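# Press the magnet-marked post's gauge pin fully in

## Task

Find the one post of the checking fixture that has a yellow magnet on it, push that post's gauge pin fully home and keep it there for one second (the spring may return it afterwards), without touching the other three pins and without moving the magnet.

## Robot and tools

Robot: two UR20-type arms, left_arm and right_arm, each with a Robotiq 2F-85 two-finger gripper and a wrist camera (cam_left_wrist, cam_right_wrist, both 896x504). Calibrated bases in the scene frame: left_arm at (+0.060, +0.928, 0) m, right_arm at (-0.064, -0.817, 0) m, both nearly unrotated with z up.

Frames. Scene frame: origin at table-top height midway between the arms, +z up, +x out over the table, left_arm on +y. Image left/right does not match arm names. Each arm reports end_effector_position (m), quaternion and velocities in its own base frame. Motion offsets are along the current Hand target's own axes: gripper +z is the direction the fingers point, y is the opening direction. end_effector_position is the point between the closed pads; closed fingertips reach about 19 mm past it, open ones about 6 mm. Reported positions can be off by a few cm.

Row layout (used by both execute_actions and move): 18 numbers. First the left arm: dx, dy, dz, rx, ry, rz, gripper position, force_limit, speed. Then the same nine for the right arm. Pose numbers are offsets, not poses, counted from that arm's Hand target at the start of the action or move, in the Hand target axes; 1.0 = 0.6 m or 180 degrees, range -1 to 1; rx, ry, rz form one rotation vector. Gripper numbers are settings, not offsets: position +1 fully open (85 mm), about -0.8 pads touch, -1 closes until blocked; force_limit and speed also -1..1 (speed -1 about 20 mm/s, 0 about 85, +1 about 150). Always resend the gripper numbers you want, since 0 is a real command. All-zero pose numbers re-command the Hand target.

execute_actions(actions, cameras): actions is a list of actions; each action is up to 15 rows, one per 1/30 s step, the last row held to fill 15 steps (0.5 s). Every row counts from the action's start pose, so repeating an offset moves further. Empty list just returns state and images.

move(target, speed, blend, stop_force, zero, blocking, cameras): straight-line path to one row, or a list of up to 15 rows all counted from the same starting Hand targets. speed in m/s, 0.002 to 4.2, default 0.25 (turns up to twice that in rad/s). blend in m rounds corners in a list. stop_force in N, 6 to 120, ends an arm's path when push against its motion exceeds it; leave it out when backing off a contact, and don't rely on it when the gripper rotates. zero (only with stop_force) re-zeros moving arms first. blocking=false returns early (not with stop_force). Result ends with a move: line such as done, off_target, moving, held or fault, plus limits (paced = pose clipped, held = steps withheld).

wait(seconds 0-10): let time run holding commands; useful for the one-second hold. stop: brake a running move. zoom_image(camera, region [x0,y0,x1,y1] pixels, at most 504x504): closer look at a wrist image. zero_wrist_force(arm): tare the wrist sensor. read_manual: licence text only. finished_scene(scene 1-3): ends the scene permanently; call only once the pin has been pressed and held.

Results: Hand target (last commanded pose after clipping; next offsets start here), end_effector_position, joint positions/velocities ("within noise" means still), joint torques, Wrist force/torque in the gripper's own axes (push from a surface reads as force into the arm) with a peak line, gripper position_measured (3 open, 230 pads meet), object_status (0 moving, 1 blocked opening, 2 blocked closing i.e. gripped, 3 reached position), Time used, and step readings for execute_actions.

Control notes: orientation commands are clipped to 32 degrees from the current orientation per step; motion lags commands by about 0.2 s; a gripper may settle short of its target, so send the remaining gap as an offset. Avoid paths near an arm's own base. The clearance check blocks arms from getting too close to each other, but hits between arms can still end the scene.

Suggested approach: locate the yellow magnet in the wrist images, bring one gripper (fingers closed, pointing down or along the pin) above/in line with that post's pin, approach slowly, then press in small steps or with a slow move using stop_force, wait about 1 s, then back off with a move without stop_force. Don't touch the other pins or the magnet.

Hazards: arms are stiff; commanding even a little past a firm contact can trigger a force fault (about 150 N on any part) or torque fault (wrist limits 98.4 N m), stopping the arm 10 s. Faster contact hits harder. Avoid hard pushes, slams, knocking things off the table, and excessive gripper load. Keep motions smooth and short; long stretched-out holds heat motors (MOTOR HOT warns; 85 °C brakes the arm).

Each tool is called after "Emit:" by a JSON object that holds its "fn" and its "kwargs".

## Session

Emit:
{"fn": "execute_actions", "kwargs": {"actions": []}}

Scene clock: 0.00 s.
left_arm: end_effector_position=(+1.6020, +0.5513, +0.3701) position_measured=3 object_status=3 end_effector_quat_wxyz=(-0.049, +0.940, +0.190, +0.279) | right_arm: end_effector_position=(+0.4481, +0.4679, +0.3319) position_measured=3 object_status=3 end_effector_quat_wxyz=(-0.272, +0.502, +0.649, +0.503)
Joint positions: left_arm=[0.193 -0.686 0.985 -2.439 -1.472 -3.319] | right_arm=[4.007 -1.969 -2.772 1.193 2.076 2.519]
Joint velocities: within noise
Joint torques (N m): no reading
Motor temperatures (°C): left_arm=[24 35 26 38 34 34] | right_arm=[28 35 36 37 34 38]
Wrist force (N): no reading
Wrist torque (N m): no reading
Wrist force, peak (N): no reading
Hand target: left_arm +1.6020, +0.5513, +0.3701; -0.049, +0.940, +0.190, +0.279 | right_arm +0.4481, +0.4679, +0.3319; -0.272, +0.502, +0.649, +0.503
Tool commands: left_gripper/position=+1.0 left_gripper/force_limit=+1.0 left_gripper/speed=+1.0 right_gripper/position=+1.0 right_gripper/force_limit=+1.0 right_gripper/speed=+1.0
camera_calibration:
cam_left_wrist: T_world_to_cam=[[0.280319, -0.958405, -0.0536817, 0.116011], [-0.933413, -0.259108, -0.248199, 1.75322], [0.223966, 0.119682, -0.967221, 0.0591923], [0, 0, 0, 1]] pos_world=[1.5907, 0.558373, 0.498626]
cam_right_wrist: T_world_to_cam=[[0.956613, -0.13676, 0.257272, -0.433465], [0.120637, -0.61784, -0.776995, 0.502422], [0.265214, 0.774319, -0.574535, -0.162484], [0, 0, 0, 1]] pos_world=[0.39714, 0.37695, 0.408545]

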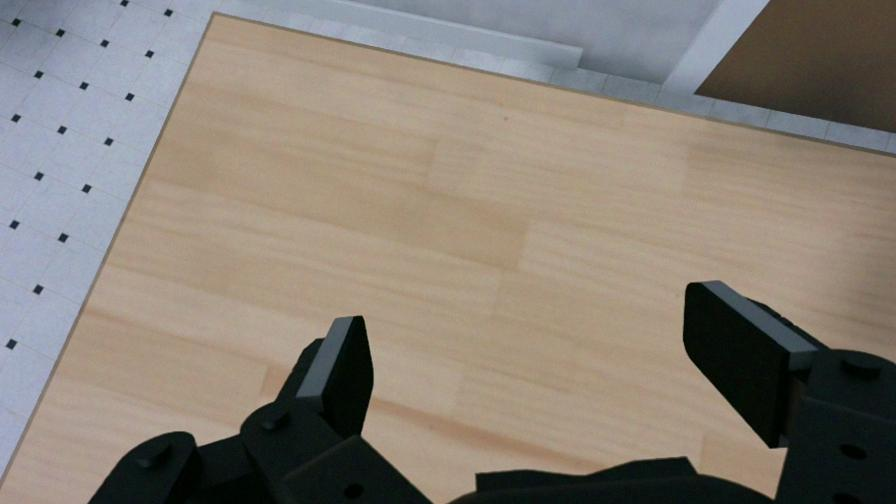

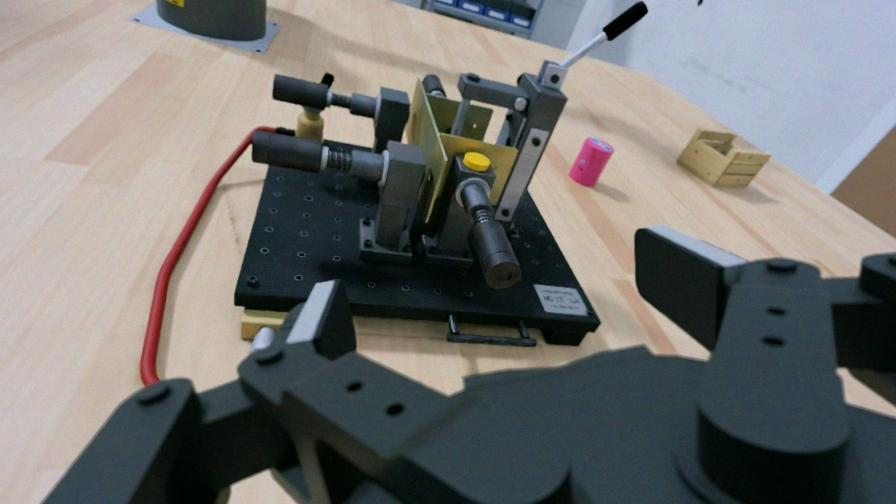

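Emit:
{"fn": "move", "kwargs": {"target": [0,0,0,0,0,0,1,1,1,-0.1867,0.0588,0.3,0,0,0,-1,-1,0.5], "speed": 0.35, "cameras": ["cam_right_wrist"]}}

Scene clock: 2.57 s.
left_arm: end_effector_position=(+1.6020, +0.5513, +0.3701) position_measured=3 object_status=3 end_effector_quat_wxyz=(-0.049, +0.940, +0.190, +0.279) | right_arm: end_effector_position=(+0.5469, +0.5916, +0.1869) position_measured=233 object_status=3 end_effector_quat_wxyz=(-0.272, +0.502, +0.649, +0.503)
Joint positions: left_arm=[0.193 -0.686 0.985 -2.439 -1.472 -3.319] | right_arm=[4.016 -2.301 -2.556 1.31 2.068 2.523]
Joint velocities: within noise
Joint torques (N m): left_arm=[2.24 -280.71 -105.28 -11.37 1.28 -0.01] | right_arm=[21.32 122.16 18.1 3.68 -3.19 5.67]
Motor temperatures (°C): left_arm=[24 35 26 38 34 34] | right_arm=[28 35 36 37 34 38]
Wrist force (N): left_arm=[0.4 0.0 -0.3] | right_arm=[-0.7 -1.0 0.5]
Wrist torque (N m): left_arm=[0.00 -0.05 0.00] | right_arm=[-0.24 0.09 -0.11]
Wrist force, peak (N): left_arm=[0.7 -0.5 -0.3] | right_arm=[-2.9 0.4 3.1]
Hand target: left_arm +1.6020, +0.5513, +0.3701; -0.049, +0.940, +0.190, +0.279 | right_arm +0.5471, +0.5918, +0.1868; -0.272, +0.502, +0.649, +0.503
Off the commanded pose: left_arm 0.000 m, 0 deg | right_arm 0.000 m, 0 deg.
move: done
camera_calibration:
cam_right_wrist: T_world_to_cam=[[0.956576, -0.136773, 0.2574, -0.473766], [0.120726, -0.617864, -0.776962, 0.454225], [0.265306, 0.774298, -0.574522, -0.367816], [0, 0, 0, 1]] pos_world=[0.49594, 0.50065, 0.263545]
Images, in order (width x height): cam_right_wrist 896x504.

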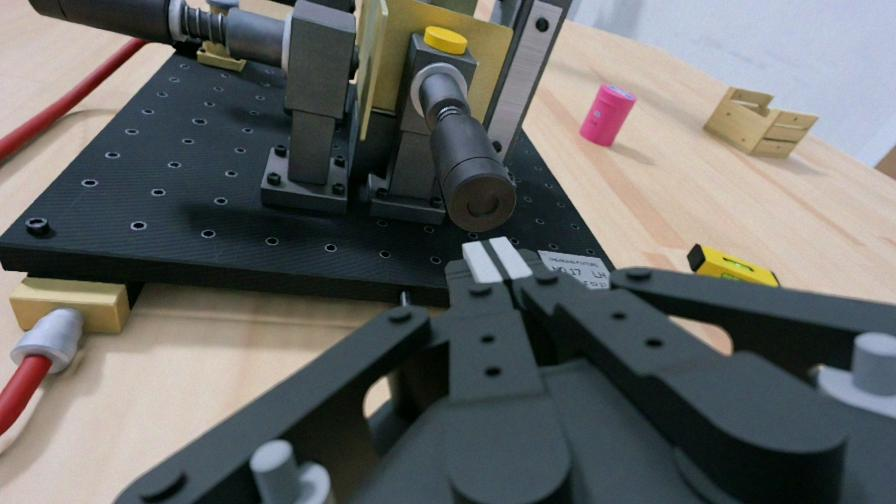

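Emit:
{"fn": "move", "kwargs": {"target": [0,0,0,0,0,0,1,1,1,-0.0475,0.015,0.0195,0,0,0,-1,-1,0.5], "speed": 0.25, "cameras": ["cam_right_wrist"]}}

Scene clock: 5.00 s.
left_arm: end_effector_position=(+1.6020, +0.5513, +0.3701) position_measured=3 object_status=3 end_effector_quat_wxyz=(-0.049, +0.940, +0.190, +0.279) | right_arm: end_effector_position=(+0.5670, +0.5917, +0.1618) position_measured=233 object_status=3 end_effector_quat_wxyz=(-0.272, +0.502, +0.649, +0.503)
Joint positions: left_arm=[0.193 -0.686 0.985 -2.439 -1.472 -3.319] | right_arm=[3.989 -2.346 -2.526 1.318 2.093 2.511]
Joint velocities: within noise
Joint torques (N m): left_arm=[-0.16 -281.14 -107.3 -11.16 2.75 0.14] | right_arm=[-34.88 127.38 11.85 14.12 8.11 -7.42]
Motor temperatures (°C): left_arm=[24 35 26 38 34 34] | right_arm=[28 35 36 37 34 38]
Wrist force (N): left_arm=[0.0 0.1 -0.4] | right_arm=[-1.0 -0.8 0.2]
Wrist torque (N m): left_arm=[0.02 0.02 0.00] | right_arm=[-0.13 0.24 -0.11]
Wrist force, peak (N): left_arm=[0.7 -0.2 -0.2] | right_arm=[-2.2 -0.5 0.4]
Hand target: left_arm +1.6020, +0.5513, +0.3701; -0.049, +0.940, +0.190, +0.279 | right_arm +0.5671, +0.5917, +0.1617; -0.272, +0.502, +0.649, +0.503
Off the commanded pose: left_arm 0.000 m, 0 deg | right_arm 0.000 m, 0 deg.
move: done
camera_calibration:
cam_right_wrist: T_world_to_cam=[[0.956611, -0.13675, 0.257283, -0.486424], [0.120652, -0.617842, -0.77699, 0.432405], [0.265214, 0.774319, -0.574535, -0.38758], [0, 0, 0, 1]] pos_world=[0.51594, 0.50075, 0.238445]
Images, in order (width x height): cam_right_wrist 896x504.

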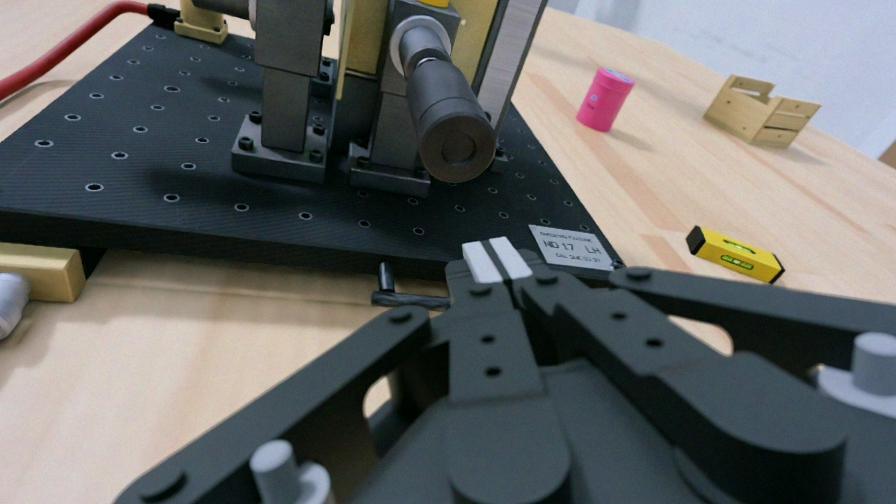

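Emit:
{"fn": "move", "kwargs": {"target": [[0,0,0,0,0,0,1,1,1,0.0438,-0.0025,0.0722,0,0,0,-1,-1,0.5],[0,0,0,0,0,0,1,1,1,0.0885,-0.0052,0.1798,0,0,0,-1,-1,0.5]], "speed": [0.12,0.02], "stop_force": 28, "cameras": ["cam_right_wrist"]}}

Scene clock: 9.60 s.
left_arm: end_effector_position=(+1.6020, +0.5513, +0.3701) position_measured=3 object_status=3 end_effector_quat_wxyz=(-0.049, +0.940, +0.190, +0.279) | right_arm: end_effector_position=(+0.5626, +0.6804, +0.1686) position_measured=233 object_status=3 end_effector_quat_wxyz=(-0.272, +0.502, +0.649, +0.503)
Joint positions: left_arm=[0.193 -0.686 0.985 -2.439 -1.472 -3.319] | right_arm=[4.091 -2.324 -2.461 1.252 1.999 2.556]
Joint velocities: within noise
Joint torques (N m): left_arm=[5.09 -277.14 -110.52 -11.15 3.5 1.61] | right_arm=[-6.98 124.9 1.19 12.61 6.96 -6.57]
Motor temperatures (°C): left_arm=[24 35 26 38 34 34] | right_arm=[28 35 36 37 34 38]
Wrist force (N): left_arm=[0.3 0.1 0.0] | right_arm=[-5.6 -1.2 -17.7]
Wrist torque (N m): left_arm=[0.02 -0.05 0.00] | right_arm=[0.14 -0.01 -0.13]
Wrist force, peak (N): left_arm=[0.6 -0.2 -0.3] | right_arm=[-26.4 -4.6 -108.7]
Hand target: left_arm +1.6020, +0.5513, +0.3701; -0.049, +0.940, +0.190, +0.279 | right_arm +0.5626, +0.6804, +0.1686; -0.272, +0.502, +0.649, +0.503 (not the last commanded pose)
Off the commanded pose: left_arm 0.000 m, 0 deg | right_arm 0.031 m, 0 deg.
move: contact (right_arm); path passed 1 of 2 targets
camera_calibration:
cam_right_wrist: T_world_to_cam=[[0.956605, -0.136718, 0.257323, -0.471861], [0.120701, -0.61785, -0.776976, 0.492998], [0.265214, 0.774319, -0.574537, -0.451188], [0, 0, 0, 1]] pos_world=[0.51154, 0.58945, 0.245245]
Images, in order (width x height): cam_right_wrist 896x504.

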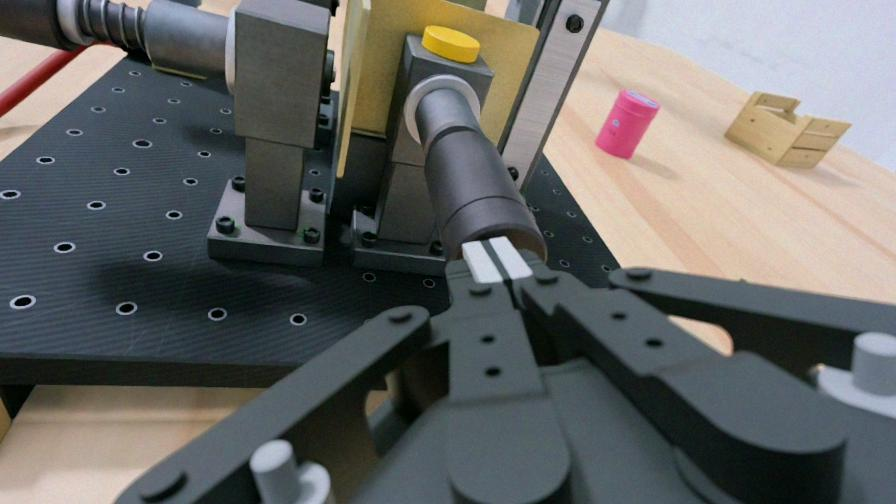

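Emit:
{"fn": "move", "kwargs": {"target": [0,0,0,0,0,0,1,1,1,0.0004,0,0.001,0,0,0,-1,-1,0.5], "speed": 0.02, "cameras": []}}

Emit:
{"fn": "wait", "kwargs": {"seconds": 1.0, "cameras": ["cam_right_wrist"]}}

Scene clock: 12.13 s.
left_arm: end_effector_position=(+1.6020, +0.5513, +0.3701) position_measured=3 object_status=3 end_effector_quat_wxyz=(-0.049, +0.940, +0.190, +0.279) | right_arm: end_effector_position=(+0.5626, +0.6808, +0.1686) position_measured=233 object_status=3 end_effector_quat_wxyz=(-0.272, +0.502, +0.649, +0.503)
Joint positions: left_arm=[0.193 -0.686 0.985 -2.439 -1.472 -3.319] | right_arm=[4.091 -2.324 -2.46 1.252 1.999 2.556]
Joint velocities: within noise
Joint torques (N m): left_arm=[6.35 -283.75 -113.28 -10.7 4.02 2.47] | right_arm=[60.28 148.29 69.37 -2.12 -2.13 4.9]
Motor temperatures (°C): left_arm=[24 35 26 38 34 34] | right_arm=[28 35 36 37 34 38]
Wrist force (N): left_arm=[0.3 -0.3 -0.1] | right_arm=[-16.6 -5.1 -79.7]
Wrist torque (N m): left_arm=[-0.04 -0.04 0.00] | right_arm=[0.25 0.33 -0.18]
Wrist force, peak (N): left_arm=[0.7 -0.3 -0.3] | right_arm=[-16.6 -5.1 -79.7]
Hand target: left_arm +1.6020, +0.5513, +0.3701; -0.049, +0.940, +0.190, +0.279 | right_arm +0.5626, +0.6810, +0.1686; -0.272, +0.502, +0.649, +0.503
Off the commanded pose: left_arm 0.000 m, 0 deg | right_arm 0.000 m, 0 deg.
move: done
No camera images: "cameras" was empty.

Scene clock: 13.13 s.
left_arm: end_effector_position=(+1.6020, +0.5513, +0.3701) position_measured=3 object_status=3 end_effector_quat_wxyz=(-0.049, +0.940, +0.190, +0.279) | right_arm: end_effector_position=(+0.5626, +0.6810, +0.1686) position_measured=233 object_status=3 end_effector_quat_wxyz=(-0.272, +0.502, +0.649, +0.503)
Joint positions: left_arm=[0.193 -0.686 0.985 -2.439 -1.472 -3.319] | right_arm=[4.091 -2.324 -2.46 1.252 1.999 2.556]
Joint velocities: within noise
Joint torques (N m): left_arm=[2.49 -291.69 -110.82 -11.35 3.97 2.01] | right_arm=[75.39 162.99 83.79 -3.65 -1.09 5.62]
Motor temperatures (°C): left_arm=[24 35 26 38 34 34] | right_arm=[28 35 36 37 34 38]
Wrist force (N): left_arm=[0.3 -0.1 0.0] | right_arm=[-26.0 -7.9 -112.5]
Wrist torque (N m): left_arm=[-0.01 -0.04 0.00] | right_arm=[0.37 0.46 -0.21]
Wrist force, peak (N): left_arm=[0.7 -0.1 0.1] | right_arm=[-26.0 -7.9 -112.5]
Hand target: left_arm +1.6020, +0.5513, +0.3701; -0.049, +0.940, +0.190, +0.279 | right_arm +0.5626, +0.6810, +0.1686; -0.272, +0.502, +0.649, +0.503
Tool commands: left_gripper/position=+1.0 left_gripper/force_limit=+1.0 left_gripper/speed=+1.0 right_gripper/position=-1.0 right_gripper/force_limit=-1.0 right_gripper/speed=+0.5
Off the commanded pose: left_arm 0.000 m, 0 deg | right_arm 0.000 m, 0 deg.
wait: 1.00 s; at rest by 0.17 s
camera_calibration:
cam_right_wrist: T_world_to_cam=[[0.956611, -0.13675, 0.257283, -0.471753], [0.120652, -0.617842, -0.77699, 0.493392], [0.265214, 0.774319, -0.574535, -0.451653], [0, 0, 0, 1]] pos_world=[0.51154, 0.59005, 0.245245]
Images, in order (width x height): cam_right_wrist 896x504.

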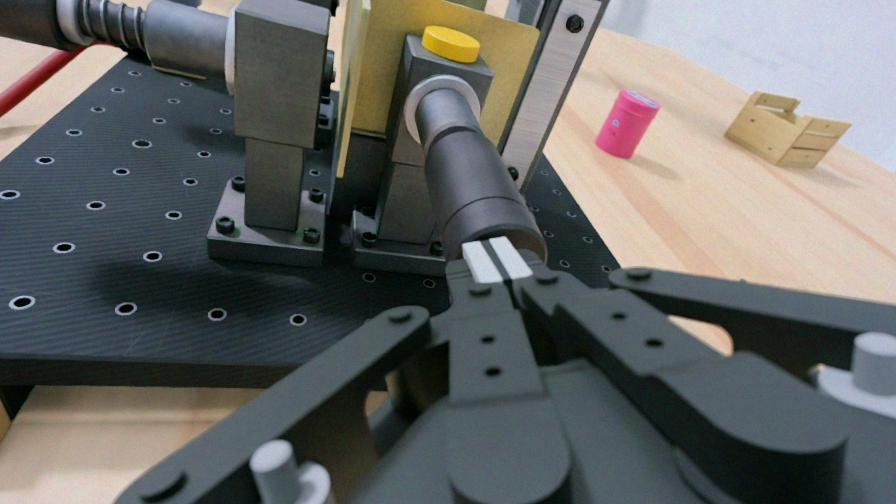

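Emit:
{"fn": "move", "kwargs": {"target": [0,0,0,0,0,0,1,1,1,-0.0315,0.0008,-0.0772,0,0,0,-1,-1,0.5], "speed": 0.1, "cameras": ["cam_right_wrist"]}}

Emit:
{"fn": "finished_scene", "kwargs": {"scene": 2}}

Scene clock: 14.33 s.
left_arm: end_effector_position=(+1.6020, +0.5513, +0.3701) position_measured=3 object_status=3 end_effector_quat_wxyz=(-0.049, +0.940, +0.190, +0.279) | right_arm: end_effector_position=(+0.5625, +0.6312, +0.1687) position_measured=233 object_status=3 end_effector_quat_wxyz=(-0.272, +0.502, +0.649, +0.503)
Joint positions: left_arm=[0.193 -0.686 0.985 -2.439 -1.472 -3.319] | right_arm=[4.04 -2.329 -2.502 1.289 2.046 2.534]
Joint velocities: within noise
Joint torques (N m): left_arm=[9.13 -288.79 -112.51 -10.57 4.7 2.42] | right_arm=[-28.2 122.21 -14.66 14.63 7.79 -7.01]
Motor temperatures (°C): left_arm=[24 35 26 38 34 34] | right_arm=[28 35 36 37 34 38]
Wrist force (N): left_arm=[0.4 -0.2 -0.4] | right_arm=[-0.8 -0.8 1.2]
Wrist torque (N m): left_arm=[-0.03 -0.06 0.00] | right_arm=[-0.11 0.08 -0.10]
Wrist force, peak (N): left_arm=[0.6 -0.1 -0.1] | right_arm=[-26.4 -8.2 -114.1]
Hand target: left_arm +1.6020, +0.5513, +0.3701; -0.049, +0.940, +0.190, +0.279 | right_arm +0.5626, +0.6310, +0.1687; -0.272, +0.502, +0.649, +0.503
Off the commanded pose: left_arm 0.000 m, 0 deg | right_arm 0.000 m, 0 deg.
move: done
camera_calibration:
cam_right_wrist: T_world_to_cam=[[0.956602, -0.1367, 0.257345, -0.478626], [0.120728, -0.617855, -0.776969, 0.462664], [0.265213, 0.774318, -0.574537, -0.413033], [0, 0, 0, 1]] pos_world=[0.51154, 0.54025, 0.245345]
Images, in order (width x height): cam_right_wrist 896x504.

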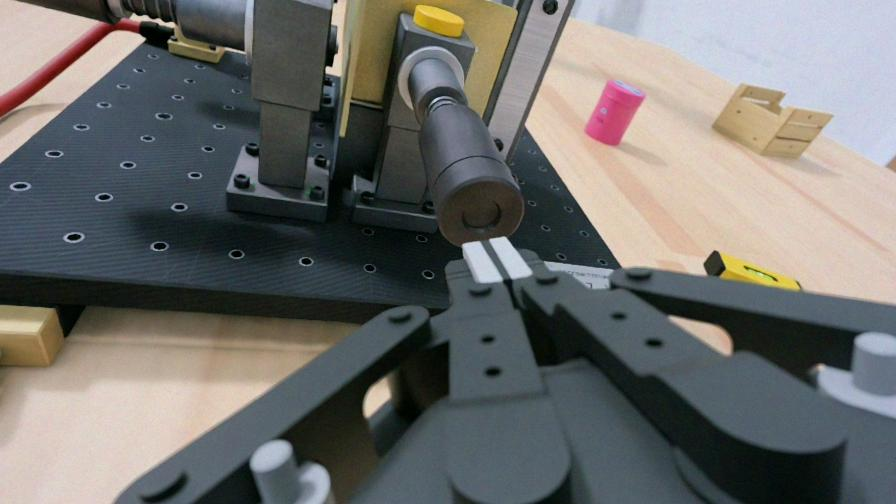

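The scene is finished: the task was done.


## Next scene

The same job, from a new start.

Emit:
{"fn": "execute_actions", "kwargs": {"actions": []}}

Scene clock: 0.00 s.
left_arm: end_effector_position=(+0.3071, -0.4220, +0.1602) position_measured=3 object_status=3 end_effector_quat_wxyz=(+0.066, +0.956, -0.074, +0.275) | right_arm: end_effector_position=(+0.4900, -0.3027, +0.2369) position_measured=3 object_status=3 end_effector_quat_wxyz=(+0.548, -0.467, -0.511, -0.471)
Joint positions: left_arm=[-1.763 -1.739 2.857 -2.766 -1.003 1.555] | right_arm=[2.511 -2.074 -2.06 -2.212 2.389 -0.015]
Joint velocities: within noise
Joint torques (N m): no reading
Motor temperatures (°C): left_arm=[24 35 26 38 34 33] | right_arm=[28 35 35 36 33 38]
Wrist force (N): no reading
Wrist torque (N m): no reading
Wrist force, peak (N): no reading
Hand target: left_arm +0.3071, -0.4220, +0.1602; +0.066, +0.956, -0.074, +0.275 | right_arm +0.4900, -0.3027, +0.2369; +0.548, -0.467, -0.511, -0.471
Tool commands: left_gripper/position=+1.0 left_gripper/force_limit=+1.0 left_gripper/speed=+1.0 right_gripper/position=+1.0 right_gripper/force_limit=+1.0 right_gripper/speed=+1.0
camera_calibration:
cam_left_wrist: T_world_to_cam=[[-0.285835, -0.958093, 0.0188626, -0.30276], [-0.929607, 0.27245, -0.248197, 0.463413], [0.232657, -0.0884782, -0.968526, 0.172428], [0, 0, 0, 1]] pos_world=[0.304136, -0.401073, 0.28773]
cam_right_wrist: T_world_to_cam=[[0.978979, 0.0562001, -0.196068, -0.399553], [-0.174505, -0.266853, -0.947807, 0.238768], [-0.105588, 0.962097, -0.251436, 0.530477], [0, 0, 0, 1]] pos_world=[0.488832, -0.424199, 0.281347]

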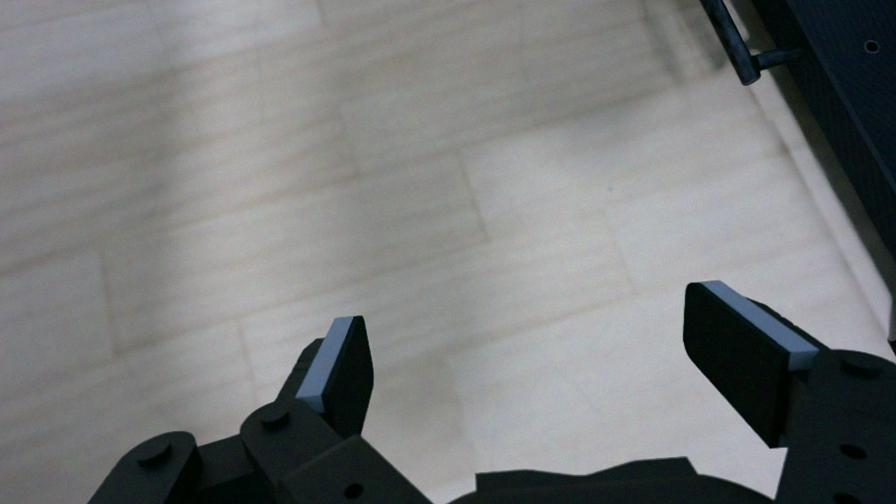

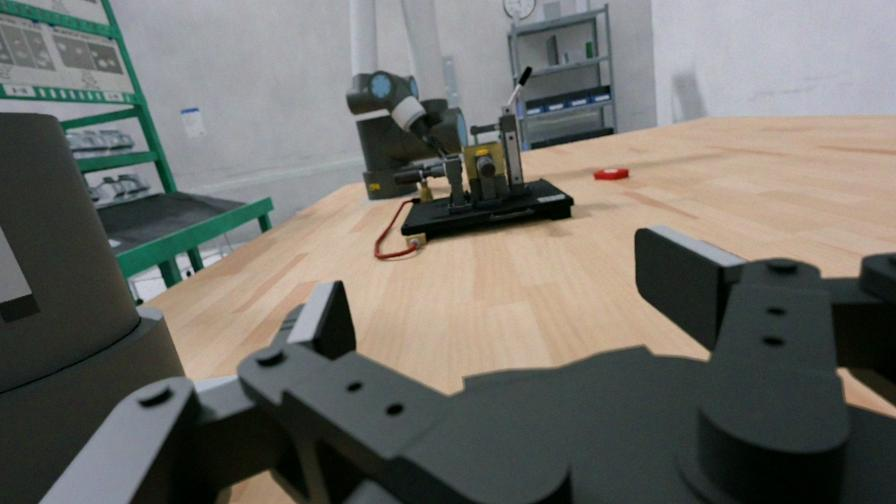

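Emit:
{"fn": "zoom_image", "kwargs": {"camera": "cam_right_wrist", "region": [360, 50, 600, 270]}}

Scaled by 2.100 from the camera's 896x504 image, which has a finer 1280x720 frame.

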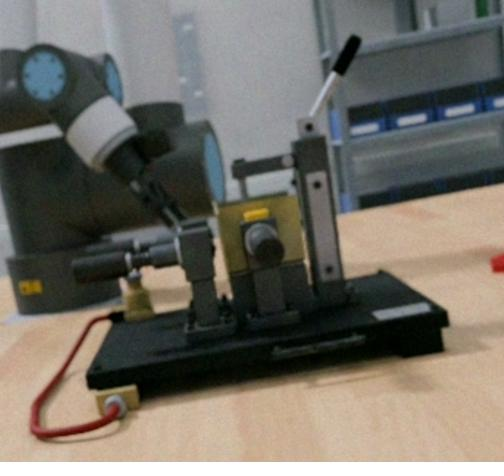

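Emit:
{"fn": "move", "kwargs": {"target": [0,0,0,0,0,0,1,1,1,-0.0703,0.137,0.9563,-0.038,0,0,-1,-1,0.5], "speed": 0.5, "cameras": ["cam_right_wrist"]}}

Scene clock: 3.80 s.
left_arm: end_effector_position=(+0.3071, -0.4220, +0.1602) position_measured=3 object_status=3 end_effector_quat_wxyz=(+0.066, +0.956, -0.074, +0.275) | right_arm: end_effector_position=(+0.5010, +0.2780, +0.2168) position_measured=233 object_status=3 end_effector_quat_wxyz=(+0.519, -0.498, -0.482, -0.500)
Joint positions: left_arm=[-1.763 -1.739 2.857 -2.766 -1.003 1.555] | right_arm=[3.435 -1.858 -2.579 -1.713 3.436 0.162]
Joint velocities: within noise
Joint torques (N m): left_arm=[7.68 -7.41 -55.27 -8.76 3 -0.65] | right_arm=[20.17 66.46 21.07 8.75 5.75 5.53]
Motor temperatures (°C): left_arm=[24 35 26 38 34 33] | right_arm=[28 35 35 36 33 38]
Wrist force (N): left_arm=[0.1 0.0 -0.3] | right_arm=[0.2 0.0 0.6]
Wrist torque (N m): left_arm=[0.00 -0.01 0.00] | right_arm=[0.06 -0.07 -0.16]
Wrist force, peak (N): left_arm=[-0.1 -0.5 -0.3] | right_arm=[1.7 1.4 5.1]
Hand target: left_arm +0.3071, -0.4220, +0.1602; +0.066, +0.956, -0.074, +0.275 | right_arm +0.5010, +0.2780, +0.2168; +0.519, -0.498, -0.482, -0.500
Off the commanded pose: left_arm 0.000 m, 0 deg | right_arm 0.000 m, 0 deg.
move: done
camera_calibration:
cam_right_wrist: T_world_to_cam=[[0.977754, -0.0615136, -0.200532, -0.412645], [-0.209586, -0.24818, -0.94577, 0.388566], [0.00840968, 0.966759, -0.255551, -0.0896236], [0, 0, 0, 1]] pos_world=[0.485657, 0.157695, 0.261842]
Images, in order (width x height): cam_right_wrist 896x504.

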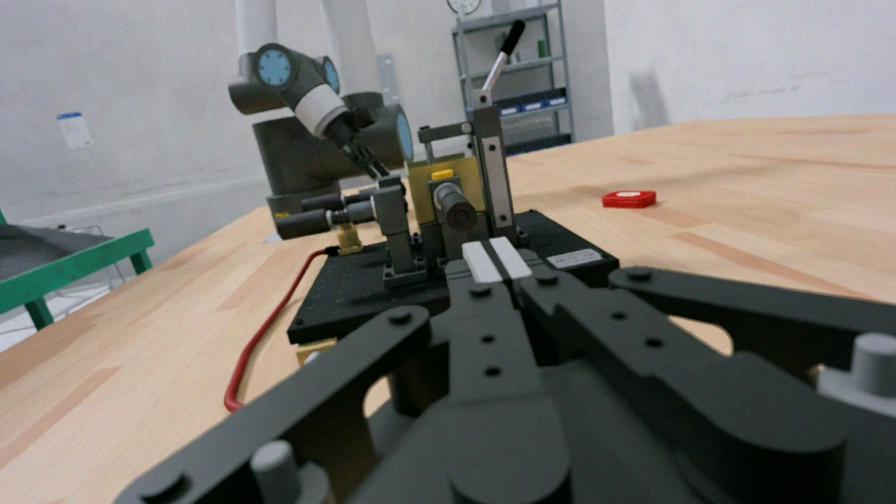

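Emit:
{"fn": "move", "kwargs": {"target": [0,0,0,0,0,0,1,1,1,-0.0965,0.0247,0.4597,0,0,0,-1,-1,0.5], "speed": 0.35, "cameras": ["cam_right_wrist"]}}

Scene clock: 5.93 s.
left_arm: end_effector_position=(+0.3071, -0.4220, +0.1602) position_measured=3 object_status=3 end_effector_quat_wxyz=(+0.066, +0.956, -0.074, +0.275) | right_arm: end_effector_position=(+0.5134, +0.5557, +0.1692) position_measured=233 object_status=3 end_effector_quat_wxyz=(+0.519, -0.498, -0.482, -0.500)
Joint positions: left_arm=[-1.763 -1.739 2.857 -2.766 -1.003 1.555] | right_arm=[3.913 -1.986 -2.498 -1.743 3.912 0.075]
Joint velocities: within noise
Joint torques (N m): left_arm=[7 -7.4 -57.42 -8.38 3.3 -0.81] | right_arm=[21.77 97.03 38.2 0.71 4.51 -7.25]
Motor temperatures (°C): left_arm=[24 35 26 38 34 33] | right_arm=[28 35 35 36 33 38]
Wrist force (N): left_arm=[0.0 0.0 0.2] | right_arm=[0.8 -0.9 0.6]
Wrist torque (N m): left_arm=[0.00 0.00 0.00] | right_arm=[-0.08 -0.34 -0.17]
Wrist force, peak (N): left_arm=[0.2 -0.3 -0.4] | right_arm=[0.3 -0.7 4.7]
Hand target: left_arm +0.3071, -0.4220, +0.1602; +0.066, +0.956, -0.074, +0.275 | right_arm +0.5134, +0.5559, +0.1691; +0.519, -0.498, -0.482, -0.500
Off the commanded pose: left_arm 0.000 m, 0 deg | right_arm 0.000 m, 0 deg.
move: done
camera_calibration:
cam_right_wrist: T_world_to_cam=[[0.977734, -0.0614747, -0.200641, -0.417235], [-0.209679, -0.247873, -0.94583, 0.414897], [0.00841114, 0.96684, -0.255244, -0.37049], [0, 0, 0, 1]] pos_world=[0.498056, 0.435397, 0.214143]
Images, in order (width x height): cam_right_wrist 896x504.

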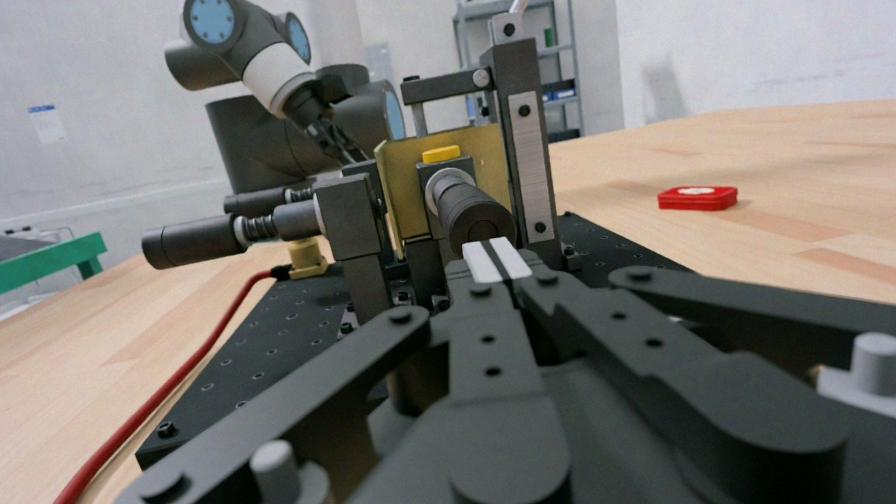

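Emit:
{"fn": "move", "kwargs": {"target": [[0,0,0,0,0,0,1,1,1,-0.009,0.0088,0.0663,0,0,0,-1,-1,0.5],[0,0,0,0,0,0,1,1,1,-0.0148,0.0093,0.2162,0,0,0,-1,-1,0.5]], "speed": [0.12,0.02], "stop_force": 25, "cameras": ["cam_right_wrist"]}}

Scene clock: 11.83 s.
left_arm: end_effector_position=(+0.3071, -0.4220, +0.1602) position_measured=3 object_status=3 end_effector_quat_wxyz=(+0.066, +0.956, -0.074, +0.275) | right_arm: end_effector_position=(+0.5175, +0.6486, +0.1648) position_measured=233 object_status=3 end_effector_quat_wxyz=(+0.519, -0.498, -0.482, -0.500)
Joint positions: left_arm=[-1.763 -1.739 2.857 -2.766 -1.003 1.555] | right_arm=[4.022 -2.016 -2.43 -1.786 4.02 0.067]
Joint velocities: within noise
Joint torques (N m): left_arm=[6.93 -10.08 -63.45 -6.67 4.56 -1.23] | right_arm=[8.49 119.95 37.65 5.69 2.18 -0.93]
Motor temperatures (°C): left_arm=[24 35 26 38 34 33] | right_arm=[28 35 35 36 33 38]
Wrist force (N): left_arm=[-0.3 -0.1 -0.3] | right_arm=[-0.3 -1.6 -10.7]
Wrist torque (N m): left_arm=[-0.02 0.05 0.00] | right_arm=[-0.26 -0.06 -0.07]
Wrist force, peak (N): left_arm=[0.4 0.1 -0.4] | right_arm=[32.8 -0.6 -108.9]
Hand target: left_arm +0.3071, -0.4220, +0.1602; +0.066, +0.956, -0.074, +0.275 | right_arm +0.5175, +0.6486, +0.1648; +0.519, -0.498, -0.482, -0.500 (not the last commanded pose)
Tool commands: left_gripper/position=+1.0 left_gripper/force_limit=+1.0 left_gripper/speed=+1.0 right_gripper/position=-1.0 right_gripper/force_limit=-1.0 right_gripper/speed=+0.498039
Off the commanded pose: left_arm 0.000 m, 0 deg | right_arm 0.037 m, 0 deg.
FORCE FAULT: contact force on the right arm reached its limit, and that arm stopped. The contact can be on any part of that arm, not only on its tool. That arm's remaining commands of this call were not run. That arm is still stopped at the end of this call. That arm stays stopped for about 9 more seconds. Until then a move that you send moves the other arm only, and its call returns only when the move has ended. Once the stop has ended, the next robot result says so. If the stop ends while you think or write, that arm runs what you send next, counted from a new Hand target: where the arm stands when the stop ends. While its stop runs, that arm takes no new command, but its gripper still runs the gripper command that each later call begins with. Until it ends, the stop uses up actions while you think or wait. An arm that is not stopped still takes commands.
move: fault (right_arm; stop_force had ended the path); path passed 1 of 2 targets
camera_calibration:
cam_right_wrist: T_world_to_cam=[[0.977806, -0.059952, -0.200754, -0.417411], [-0.209404, -0.24852, -0.945721, 0.434914], [0.00680635, 0.96677, -0.255559, -0.460435], [0, 0, 0, 1]] pos_world=[0.502354, 0.528195, 0.209842]
Images, in order (width x height): cam_right_wrist 896x504.

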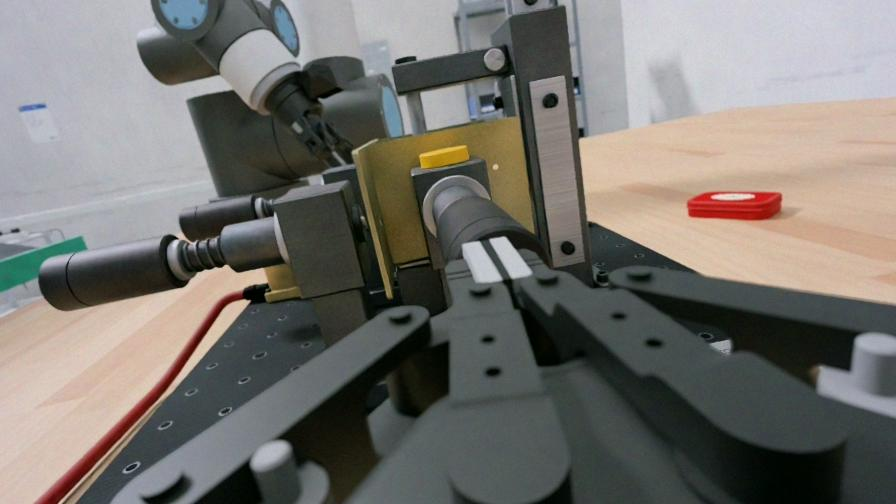

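Emit:
{"fn": "wait", "kwargs": {"seconds": 8.9, "cameras": []}}

Scene clock: 21.10 s.
left_arm: end_effector_position=(+0.3071, -0.4220, +0.1602) position_measured=3 object_status=3 end_effector_quat_wxyz=(+0.066, +0.956, -0.074, +0.275) | right_arm: end_effector_position=(+0.5175, +0.6486, +0.1648) position_measured=233 object_status=3 end_effector_quat_wxyz=(+0.519, -0.498, -0.482, -0.500)
Joint positions: left_arm=[-1.763 -1.739 2.857 -2.766 -1.003 1.555] | right_arm=[4.022 -2.016 -2.43 -1.786 4.02 0.067]
Joint velocities: within noise
Joint torques (N m): left_arm=[10.66 -2.84 -72.61 -8.09 4.58 -1.26] | right_arm=[5.89 119.04 40.7 6.31 2.49 -0.94]
Motor temperatures (°C): left_arm=[24 35 26 38 34 33] | right_arm=[28 35 35 36 33 38]
Wrist force (N): left_arm=[-0.1 0.3 -0.1] | right_arm=[0.1 -1.5 -10.7]
Wrist torque (N m): left_arm=[0.07 0.02 0.00] | right_arm=[-0.23 -0.10 -0.07]
Wrist force, peak (N): left_arm=[-0.8 0.2 -0.2] | right_arm=[-0.7 -1.7 -11.1]
Hand target: left_arm +0.3071, -0.4220, +0.1602; +0.066, +0.956, -0.074, +0.275 | right_arm +0.5175, +0.6486, +0.1648; +0.519, -0.498, -0.482, -0.500 (not the last commanded pose)
Tool commands: left_gripper/position=+1.0 left_gripper/force_limit=+1.0 left_gripper/speed=+1.0 right_gripper/position=-1.0 right_gripper/force_limit=-1.0 right_gripper/speed=+0.498039
Off the commanded pose: left_arm 0.000 m, 0 deg | right_arm 0.037 m, 0 deg.
FORCE FAULT, CONTINUED: the right arm was still stopped when this call began, by the force fault that an earlier result reported. Since the last result the stop counts as 19 of the actions that you can send in this scene. That arm is still stopped at the end of this call. That arm stays stopped for about 1 more second. If the stop ends while you think or write, that arm runs what you send next, counted from a new Hand target: where the arm stands when the stop ends. While its stop runs, that arm takes no new command, but its gripper still runs the gripper command that each later call begins with.
wait: 8.90 s; at rest from the start
No camera images: "cameras" was empty.

Emit:
{"fn": "wait", "kwargs": {"seconds": 0.7, "cameras": []}}

Emit:
{"fn": "move", "kwargs": {"target": [0,0,0,0,0,0,1,1,1,0,0,0.02,0,0,0,-1,-1,0.5], "speed": 0.006, "stop_force": 25, "cameras": []}}

Scene clock: 21.93 s.
left_arm: end_effector_position=(+0.3071, -0.4220, +0.1602) position_measured=3 object_status=3 end_effector_quat_wxyz=(+0.066, +0.956, -0.074, +0.275) | right_arm: end_effector_position=(+0.5175, +0.6486, +0.1648) position_measured=233 object_status=3 end_effector_quat_wxyz=(+0.519, -0.498, -0.482, -0.500)
Joint positions: left_arm=[-1.763 -1.739 2.857 -2.766 -1.003 1.555] | right_arm=[4.022 -2.016 -2.43 -1.786 4.02 0.067]
Joint velocities: within noise
Joint torques (N m): left_arm=[13.69 -8.07 -72.64 -8.43 4.85 -0.99] | right_arm=[5.33 118.93 39.8 5.33 2.35 -0.89]
Motor temperatures (°C): left_arm=[24 35 26 38 34 33] | right_arm=[28 35 35 36 33 38]
Wrist force (N): left_arm=[-0.1 0.0 0.1] | right_arm=[-0.2 -1.1 -10.8]
Wrist torque (N m): left_arm=[0.01 0.02 0.00] | right_arm=[-0.16 -0.05 -0.07]
Wrist force, peak (N): left_arm=[0.1 -0.1 -0.6] | right_arm=[-0.8 -1.4 -11.1]
Hand target: left_arm +0.3071, -0.4220, +0.1602; +0.066, +0.956, -0.074, +0.275 | right_arm +0.5175, +0.6486, +0.1648; +0.519, -0.498, -0.482, -0.500 (not the last commanded pose)
Tool commands: left_gripper/position=+1.0 left_gripper/force_limit=+1.0 left_gripper/speed=+1.0 right_gripper/position=-1.0 right_gripper/force_limit=-1.0 right_gripper/speed=+0.498039
Off the commanded pose: left_arm 0.000 m, 0 deg | right_arm 0.037 m, 0 deg.
FORCE FAULT, CONTINUED: the right arm's stop, for the force fault that an earlier result reported, is over. During its stop the right arm's controller moved it back a little. That arm's target is now where it stood when the stop ended, not its last command. That arm accepts commands again.
wait: 0.70 s; at rest by 0.03 s
No camera images: "cameras" was empty.

Scene clock: 23.20 s.
left_arm: end_effector_position=(+0.3071, -0.4220, +0.1602) position_measured=3 object_status=3 end_effector_quat_wxyz=(+0.066, +0.956, -0.074, +0.275) | right_arm: end_effector_position=(+0.5175, +0.6502, +0.1649) position_measured=233 object_status=3 end_effector_quat_wxyz=(+0.519, -0.498, -0.482, -0.500)
Joint positions: left_arm=[-1.763 -1.739 2.857 -2.766 -1.003 1.555] | right_arm=[4.024 -2.017 -2.429 -1.787 4.022 0.067]
Joint velocities: within noise
Joint torques (N m): left_arm=[10.99 -2.67 -72.05 -9.02 4.7 -1.31] | right_arm=[5.13 118.05 47.08 12.52 -2.8 -1.28]
Motor temperatures (°C): left_arm=[24 35 26 38 34 33] | right_arm=[28 35 35 36 33 38]
Wrist force (N): left_arm=[-0.1 0.0 -0.3] | right_arm=[9.0 -3.7 -41.5]
Wrist torque (N m): left_arm=[0.00 0.04 0.00] | right_arm=[-0.05 -0.13 -0.02]
Wrist force, peak (N): left_arm=[-0.3 0.0 -0.3] | right_arm=[15.4 -2.7 -65.1]
Hand target: left_arm +0.3071, -0.4220, +0.1602; +0.066, +0.956, -0.074, +0.275 | right_arm +0.5175, +0.6502, +0.1649; +0.519, -0.498, -0.482, -0.500 (not the last commanded pose)
Off the commanded pose: left_arm 0.000 m, 0 deg | right_arm 0.010 m, 0 deg.
move: contact (right_arm)
No camera images: "cameras" was empty.

Emit:
{"fn": "wait", "kwargs": {"seconds": 1.1, "cameras": []}}

Emit:
{"fn": "move", "kwargs": {"target": [0,0,0,0,0,0,1,1,1,0,0,-0.075,0,0,0,-1,-1,0.5], "speed": 0.12, "cameras": ["cam_right_wrist"]}}

Scene clock: 24.43 s.
left_arm: end_effector_position=(+0.3071, -0.4220, +0.1602) position_measured=3 object_status=3 end_effector_quat_wxyz=(+0.066, +0.956, -0.074, +0.275) | right_arm: end_effector_position=(+0.5175, +0.6502, +0.1649) position_measured=233 object_status=3 end_effector_quat_wxyz=(+0.519, -0.498, -0.482, -0.500)
Joint positions: left_arm=[-1.763 -1.739 2.857 -2.766 -1.003 1.555] | right_arm=[4.024 -2.017 -2.429 -1.787 4.022 0.067]
Joint velocities: within noise
Joint torques (N m): left_arm=[8.41 -6.15 -72.06 -7.98 4.36 -1.31] | right_arm=[0.08 122.56 46.79 11.11 -2.75 4.75]
Motor temperatures (°C): left_arm=[24 35 26 38 34 33] | right_arm=[28 35 35 36 33 38]
Wrist force (N): left_arm=[0.2 -0.4 0.0] | right_arm=[7.4 -4.0 -36.8]
Wrist torque (N m): left_arm=[-0.06 -0.02 0.00] | right_arm=[-0.10 -0.08 -0.02]
Wrist force, peak (N): left_arm=[0.1 -0.2 -0.4] | right_arm=[8.0 -4.0 -41.1]
Hand target: left_arm +0.3071, -0.4220, +0.1602; +0.066, +0.956, -0.074, +0.275 | right_arm +0.5175, +0.6502, +0.1649; +0.519, -0.498, -0.482, -0.500 (not the last commanded pose)
Tool commands: left_gripper/position=+1.0 left_gripper/force_limit=+1.0 left_gripper/speed=+1.0 right_gripper/position=-1.0 right_gripper/force_limit=-1.0 right_gripper/speed=+0.5
Off the commanded pose: left_arm 0.000 m, 0 deg | right_arm 0.010 m, 0 deg.
wait: 1.10 s; at rest by 0.03 s
No camera images: "cameras" was empty.

Scene clock: 25.33 s.
left_arm: end_effector_position=(+0.3071, -0.4220, +0.1602) position_measured=3 object_status=3 end_effector_quat_wxyz=(+0.066, +0.956, -0.074, +0.275) | right_arm: end_effector_position=(+0.5176, +0.6054, +0.1631) position_measured=233 object_status=3 end_effector_quat_wxyz=(+0.519, -0.498, -0.482, -0.500)
Joint positions: left_arm=[-1.763 -1.739 2.857 -2.766 -1.003 1.555] | right_arm=[3.971 -2.009 -2.462 -1.76 3.969 0.071]
Joint velocities: within noise
Joint torques (N m): left_arm=[9.17 -0.37 -71.21 -8.3 4.94 -0.71] | right_arm=[-25.79 136.89 20.5 10.77 -2.45 5.32]
Motor temperatures (°C): left_arm=[24 35 26 38 34 33] | right_arm=[28 35 35 36 33 38]
Wrist force (N): left_arm=[0.0 -0.1 -0.2] | right_arm=[-0.2 -1.3 0.1]
Wrist torque (N m): left_arm=[-0.01 0.00 0.00] | right_arm=[-0.15 -0.05 -0.13]
Wrist force, peak (N): left_arm=[0.4 0.0 -0.4] | right_arm=[7.6 -3.8 -36.3]
Hand target: left_arm +0.3071, -0.4220, +0.1602; +0.066, +0.956, -0.074, +0.275 | right_arm +0.5176, +0.6053, +0.1631; +0.519, -0.498, -0.482, -0.500
Off the commanded pose: left_arm 0.000 m, 0 deg | right_arm 0.000 m, 0 deg.
move: done
camera_calibration:
cam_right_wrist: T_world_to_cam=[[0.977784, -0.059997, -0.200843, -0.420369], [-0.209502, -0.248603, -0.945677, 0.422766], [0.00680757, 0.966746, -0.25565, -0.41905], [0, 0, 0, 1]] pos_world=[0.502454, 0.484995, 0.208242]
Images, in order (width x height): cam_right_wrist 896x504.

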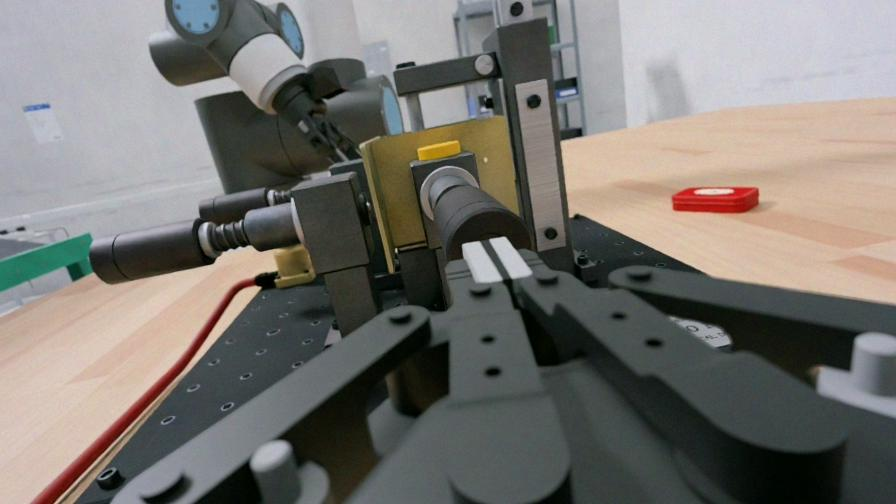

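Emit:
{"fn": "finished_scene", "kwargs": {"scene": 3}}

The scene is finished: the task was done.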